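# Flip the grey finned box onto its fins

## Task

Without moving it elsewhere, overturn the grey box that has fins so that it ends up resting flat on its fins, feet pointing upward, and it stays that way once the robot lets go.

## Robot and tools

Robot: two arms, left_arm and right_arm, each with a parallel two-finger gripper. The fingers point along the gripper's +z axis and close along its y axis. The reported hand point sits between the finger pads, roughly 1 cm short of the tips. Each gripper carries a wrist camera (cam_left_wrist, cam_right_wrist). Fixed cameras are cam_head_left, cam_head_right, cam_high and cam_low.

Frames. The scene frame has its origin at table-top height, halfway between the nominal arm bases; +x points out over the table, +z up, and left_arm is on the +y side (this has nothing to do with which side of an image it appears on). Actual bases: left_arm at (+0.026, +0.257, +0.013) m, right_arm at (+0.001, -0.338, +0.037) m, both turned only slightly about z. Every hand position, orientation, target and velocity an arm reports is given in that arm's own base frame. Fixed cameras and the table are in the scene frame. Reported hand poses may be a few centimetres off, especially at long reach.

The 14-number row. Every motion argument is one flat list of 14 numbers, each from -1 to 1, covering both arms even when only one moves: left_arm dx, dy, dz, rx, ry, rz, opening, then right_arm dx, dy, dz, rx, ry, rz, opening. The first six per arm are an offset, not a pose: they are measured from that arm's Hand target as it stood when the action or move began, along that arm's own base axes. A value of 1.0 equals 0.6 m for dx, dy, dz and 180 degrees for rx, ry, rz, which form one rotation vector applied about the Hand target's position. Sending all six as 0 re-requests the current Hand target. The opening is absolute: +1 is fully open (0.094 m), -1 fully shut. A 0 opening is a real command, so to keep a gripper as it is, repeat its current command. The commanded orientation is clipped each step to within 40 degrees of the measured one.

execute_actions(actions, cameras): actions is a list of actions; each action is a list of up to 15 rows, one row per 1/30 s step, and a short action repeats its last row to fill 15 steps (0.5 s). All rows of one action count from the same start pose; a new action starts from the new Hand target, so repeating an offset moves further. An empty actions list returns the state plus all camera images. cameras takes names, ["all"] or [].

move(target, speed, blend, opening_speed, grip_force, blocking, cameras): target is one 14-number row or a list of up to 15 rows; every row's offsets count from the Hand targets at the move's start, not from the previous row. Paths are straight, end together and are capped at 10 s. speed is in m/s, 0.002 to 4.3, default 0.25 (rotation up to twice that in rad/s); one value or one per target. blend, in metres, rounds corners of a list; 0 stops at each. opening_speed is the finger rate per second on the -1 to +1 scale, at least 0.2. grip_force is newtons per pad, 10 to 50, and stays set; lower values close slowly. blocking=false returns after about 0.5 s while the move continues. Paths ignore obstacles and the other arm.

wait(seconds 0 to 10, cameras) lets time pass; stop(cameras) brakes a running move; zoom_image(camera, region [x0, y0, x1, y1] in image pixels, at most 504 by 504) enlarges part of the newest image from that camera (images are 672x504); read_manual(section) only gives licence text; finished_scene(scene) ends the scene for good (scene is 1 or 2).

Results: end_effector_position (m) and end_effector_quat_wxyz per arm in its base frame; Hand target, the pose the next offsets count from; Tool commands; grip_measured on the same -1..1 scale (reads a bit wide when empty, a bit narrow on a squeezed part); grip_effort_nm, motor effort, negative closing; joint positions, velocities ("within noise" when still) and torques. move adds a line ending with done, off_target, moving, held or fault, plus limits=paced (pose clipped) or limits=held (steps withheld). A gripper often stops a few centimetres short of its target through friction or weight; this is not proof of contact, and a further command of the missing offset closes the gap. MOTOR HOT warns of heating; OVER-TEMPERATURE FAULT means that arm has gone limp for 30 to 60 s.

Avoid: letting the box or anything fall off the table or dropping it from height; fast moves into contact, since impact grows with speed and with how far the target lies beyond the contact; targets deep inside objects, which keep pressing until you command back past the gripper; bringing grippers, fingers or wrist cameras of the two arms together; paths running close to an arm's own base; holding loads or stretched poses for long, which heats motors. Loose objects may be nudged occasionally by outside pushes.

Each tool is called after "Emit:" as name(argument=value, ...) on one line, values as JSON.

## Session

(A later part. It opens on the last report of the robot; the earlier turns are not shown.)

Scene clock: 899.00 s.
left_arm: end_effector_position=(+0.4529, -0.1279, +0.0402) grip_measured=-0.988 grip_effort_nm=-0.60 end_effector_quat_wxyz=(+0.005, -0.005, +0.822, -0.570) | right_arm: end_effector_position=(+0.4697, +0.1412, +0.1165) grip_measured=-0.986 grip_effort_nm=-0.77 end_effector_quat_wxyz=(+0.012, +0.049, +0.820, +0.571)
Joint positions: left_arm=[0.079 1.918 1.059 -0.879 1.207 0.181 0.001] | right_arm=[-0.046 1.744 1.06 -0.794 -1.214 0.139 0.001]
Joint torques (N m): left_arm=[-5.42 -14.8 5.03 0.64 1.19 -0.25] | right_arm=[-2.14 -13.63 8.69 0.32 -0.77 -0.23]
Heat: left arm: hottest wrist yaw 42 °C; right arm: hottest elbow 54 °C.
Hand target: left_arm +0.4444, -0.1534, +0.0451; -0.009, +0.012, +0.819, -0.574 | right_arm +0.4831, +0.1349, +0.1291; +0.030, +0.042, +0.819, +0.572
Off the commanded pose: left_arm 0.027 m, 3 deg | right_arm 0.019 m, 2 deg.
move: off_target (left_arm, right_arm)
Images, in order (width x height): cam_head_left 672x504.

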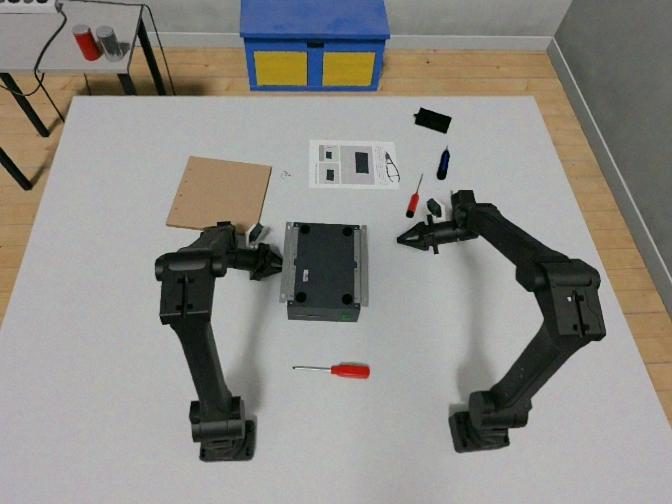

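Emit:
move(target=[[0,0.08,0,0,0,0,-1,0,0,0,0,0,0,-1],[-0.02,0.25,0.12,0,0,0,-1,0,0,0,0,0,0,-1]], speed=[0.04,0.1], blend=[0.01,0], cameras=["cam_head_left","cam_low","cam_high"])

Emit:
zoom_image(camera="cam_head_left", region=[220, 190, 420, 340])

Emit:
zoom_image(camera="cam_low", region=[140, 180, 400, 330])

Scene clock: 912.83 s.
left_arm: end_effector_position=(+0.4236, -0.0091, +0.1070) grip_measured=-0.989 grip_effort_nm=-0.60 end_effector_quat_wxyz=(-0.018, -0.002, +0.819, -0.574) | right_arm: end_effector_position=(+0.4697, +0.1412, +0.1165) grip_measured=-0.986 grip_effort_nm=-0.77 end_effector_quat_wxyz=(+0.012, +0.049, +0.820, +0.571)
Joint positions: left_arm=[0.347 1.919 1.223 -1.666 1.064 0.824 0.001] | right_arm=[-0.046 1.744 1.06 -0.794 -1.214 0.139 0.001]
Joint torques (N m): left_arm=[-0.38 -14.74 8.23 -1.17 0.38 0.03] | right_arm=[-1.44 -13.86 8.57 0.35 -0.85 -0.21]
Heat: left arm: hottest wrist yaw 41 °C; right arm: hottest elbow 53 °C.
Hand target: left_arm +0.4323, -0.0034, +0.1171; -0.009, +0.012, +0.819, -0.574 | right_arm +0.4831, +0.1349, +0.1291; +0.030, +0.042, +0.819, +0.572
Off the commanded pose: left_arm 0.015 m, 2 deg | right_arm 0.019 m, 2 deg.
joint sent to its limit (left arm) — joint 4 (wrist pitch), lower limit. The joint targets still meet the commanded pose.
move: off_target (left_arm, right_arm)
Images, in order (width x height): cam_head_left 672x504, cam_high 672x504, cam_low 672x504.

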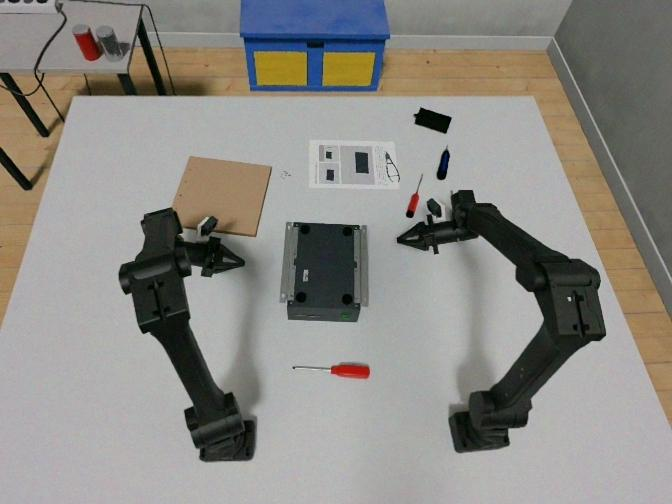

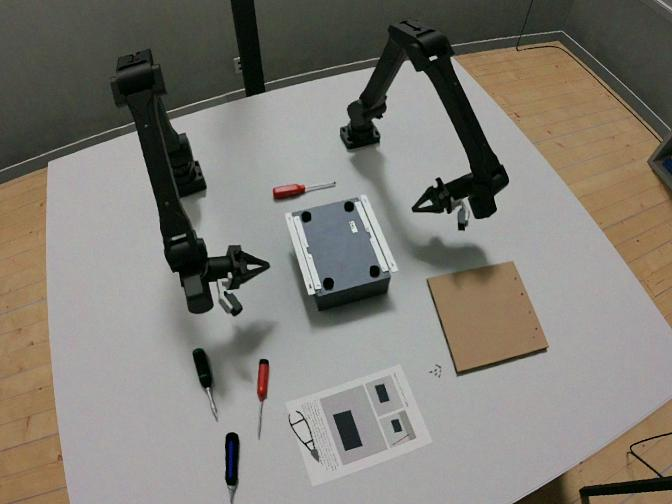

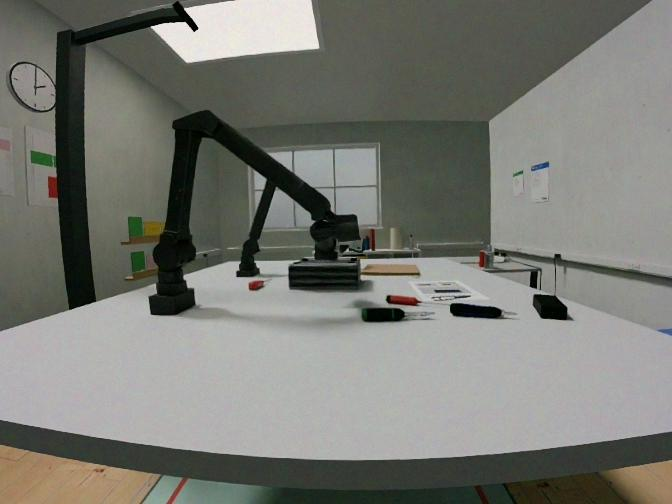

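Scaled by 2.520.

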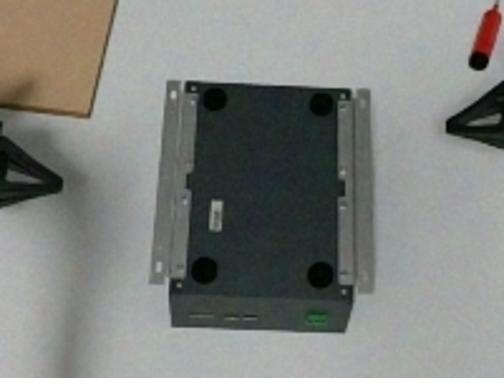

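Scaled by 1.938.

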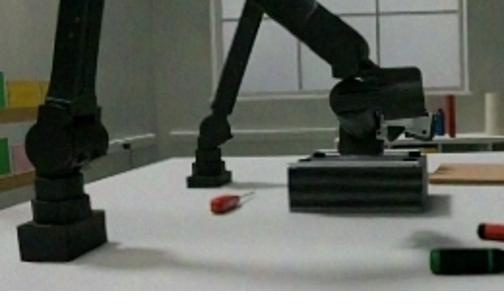

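Flat on its fins, feet up, at the original spot, arms clear.

Emit:
finished_scene(scene=2)

The scene is finished: the task was done.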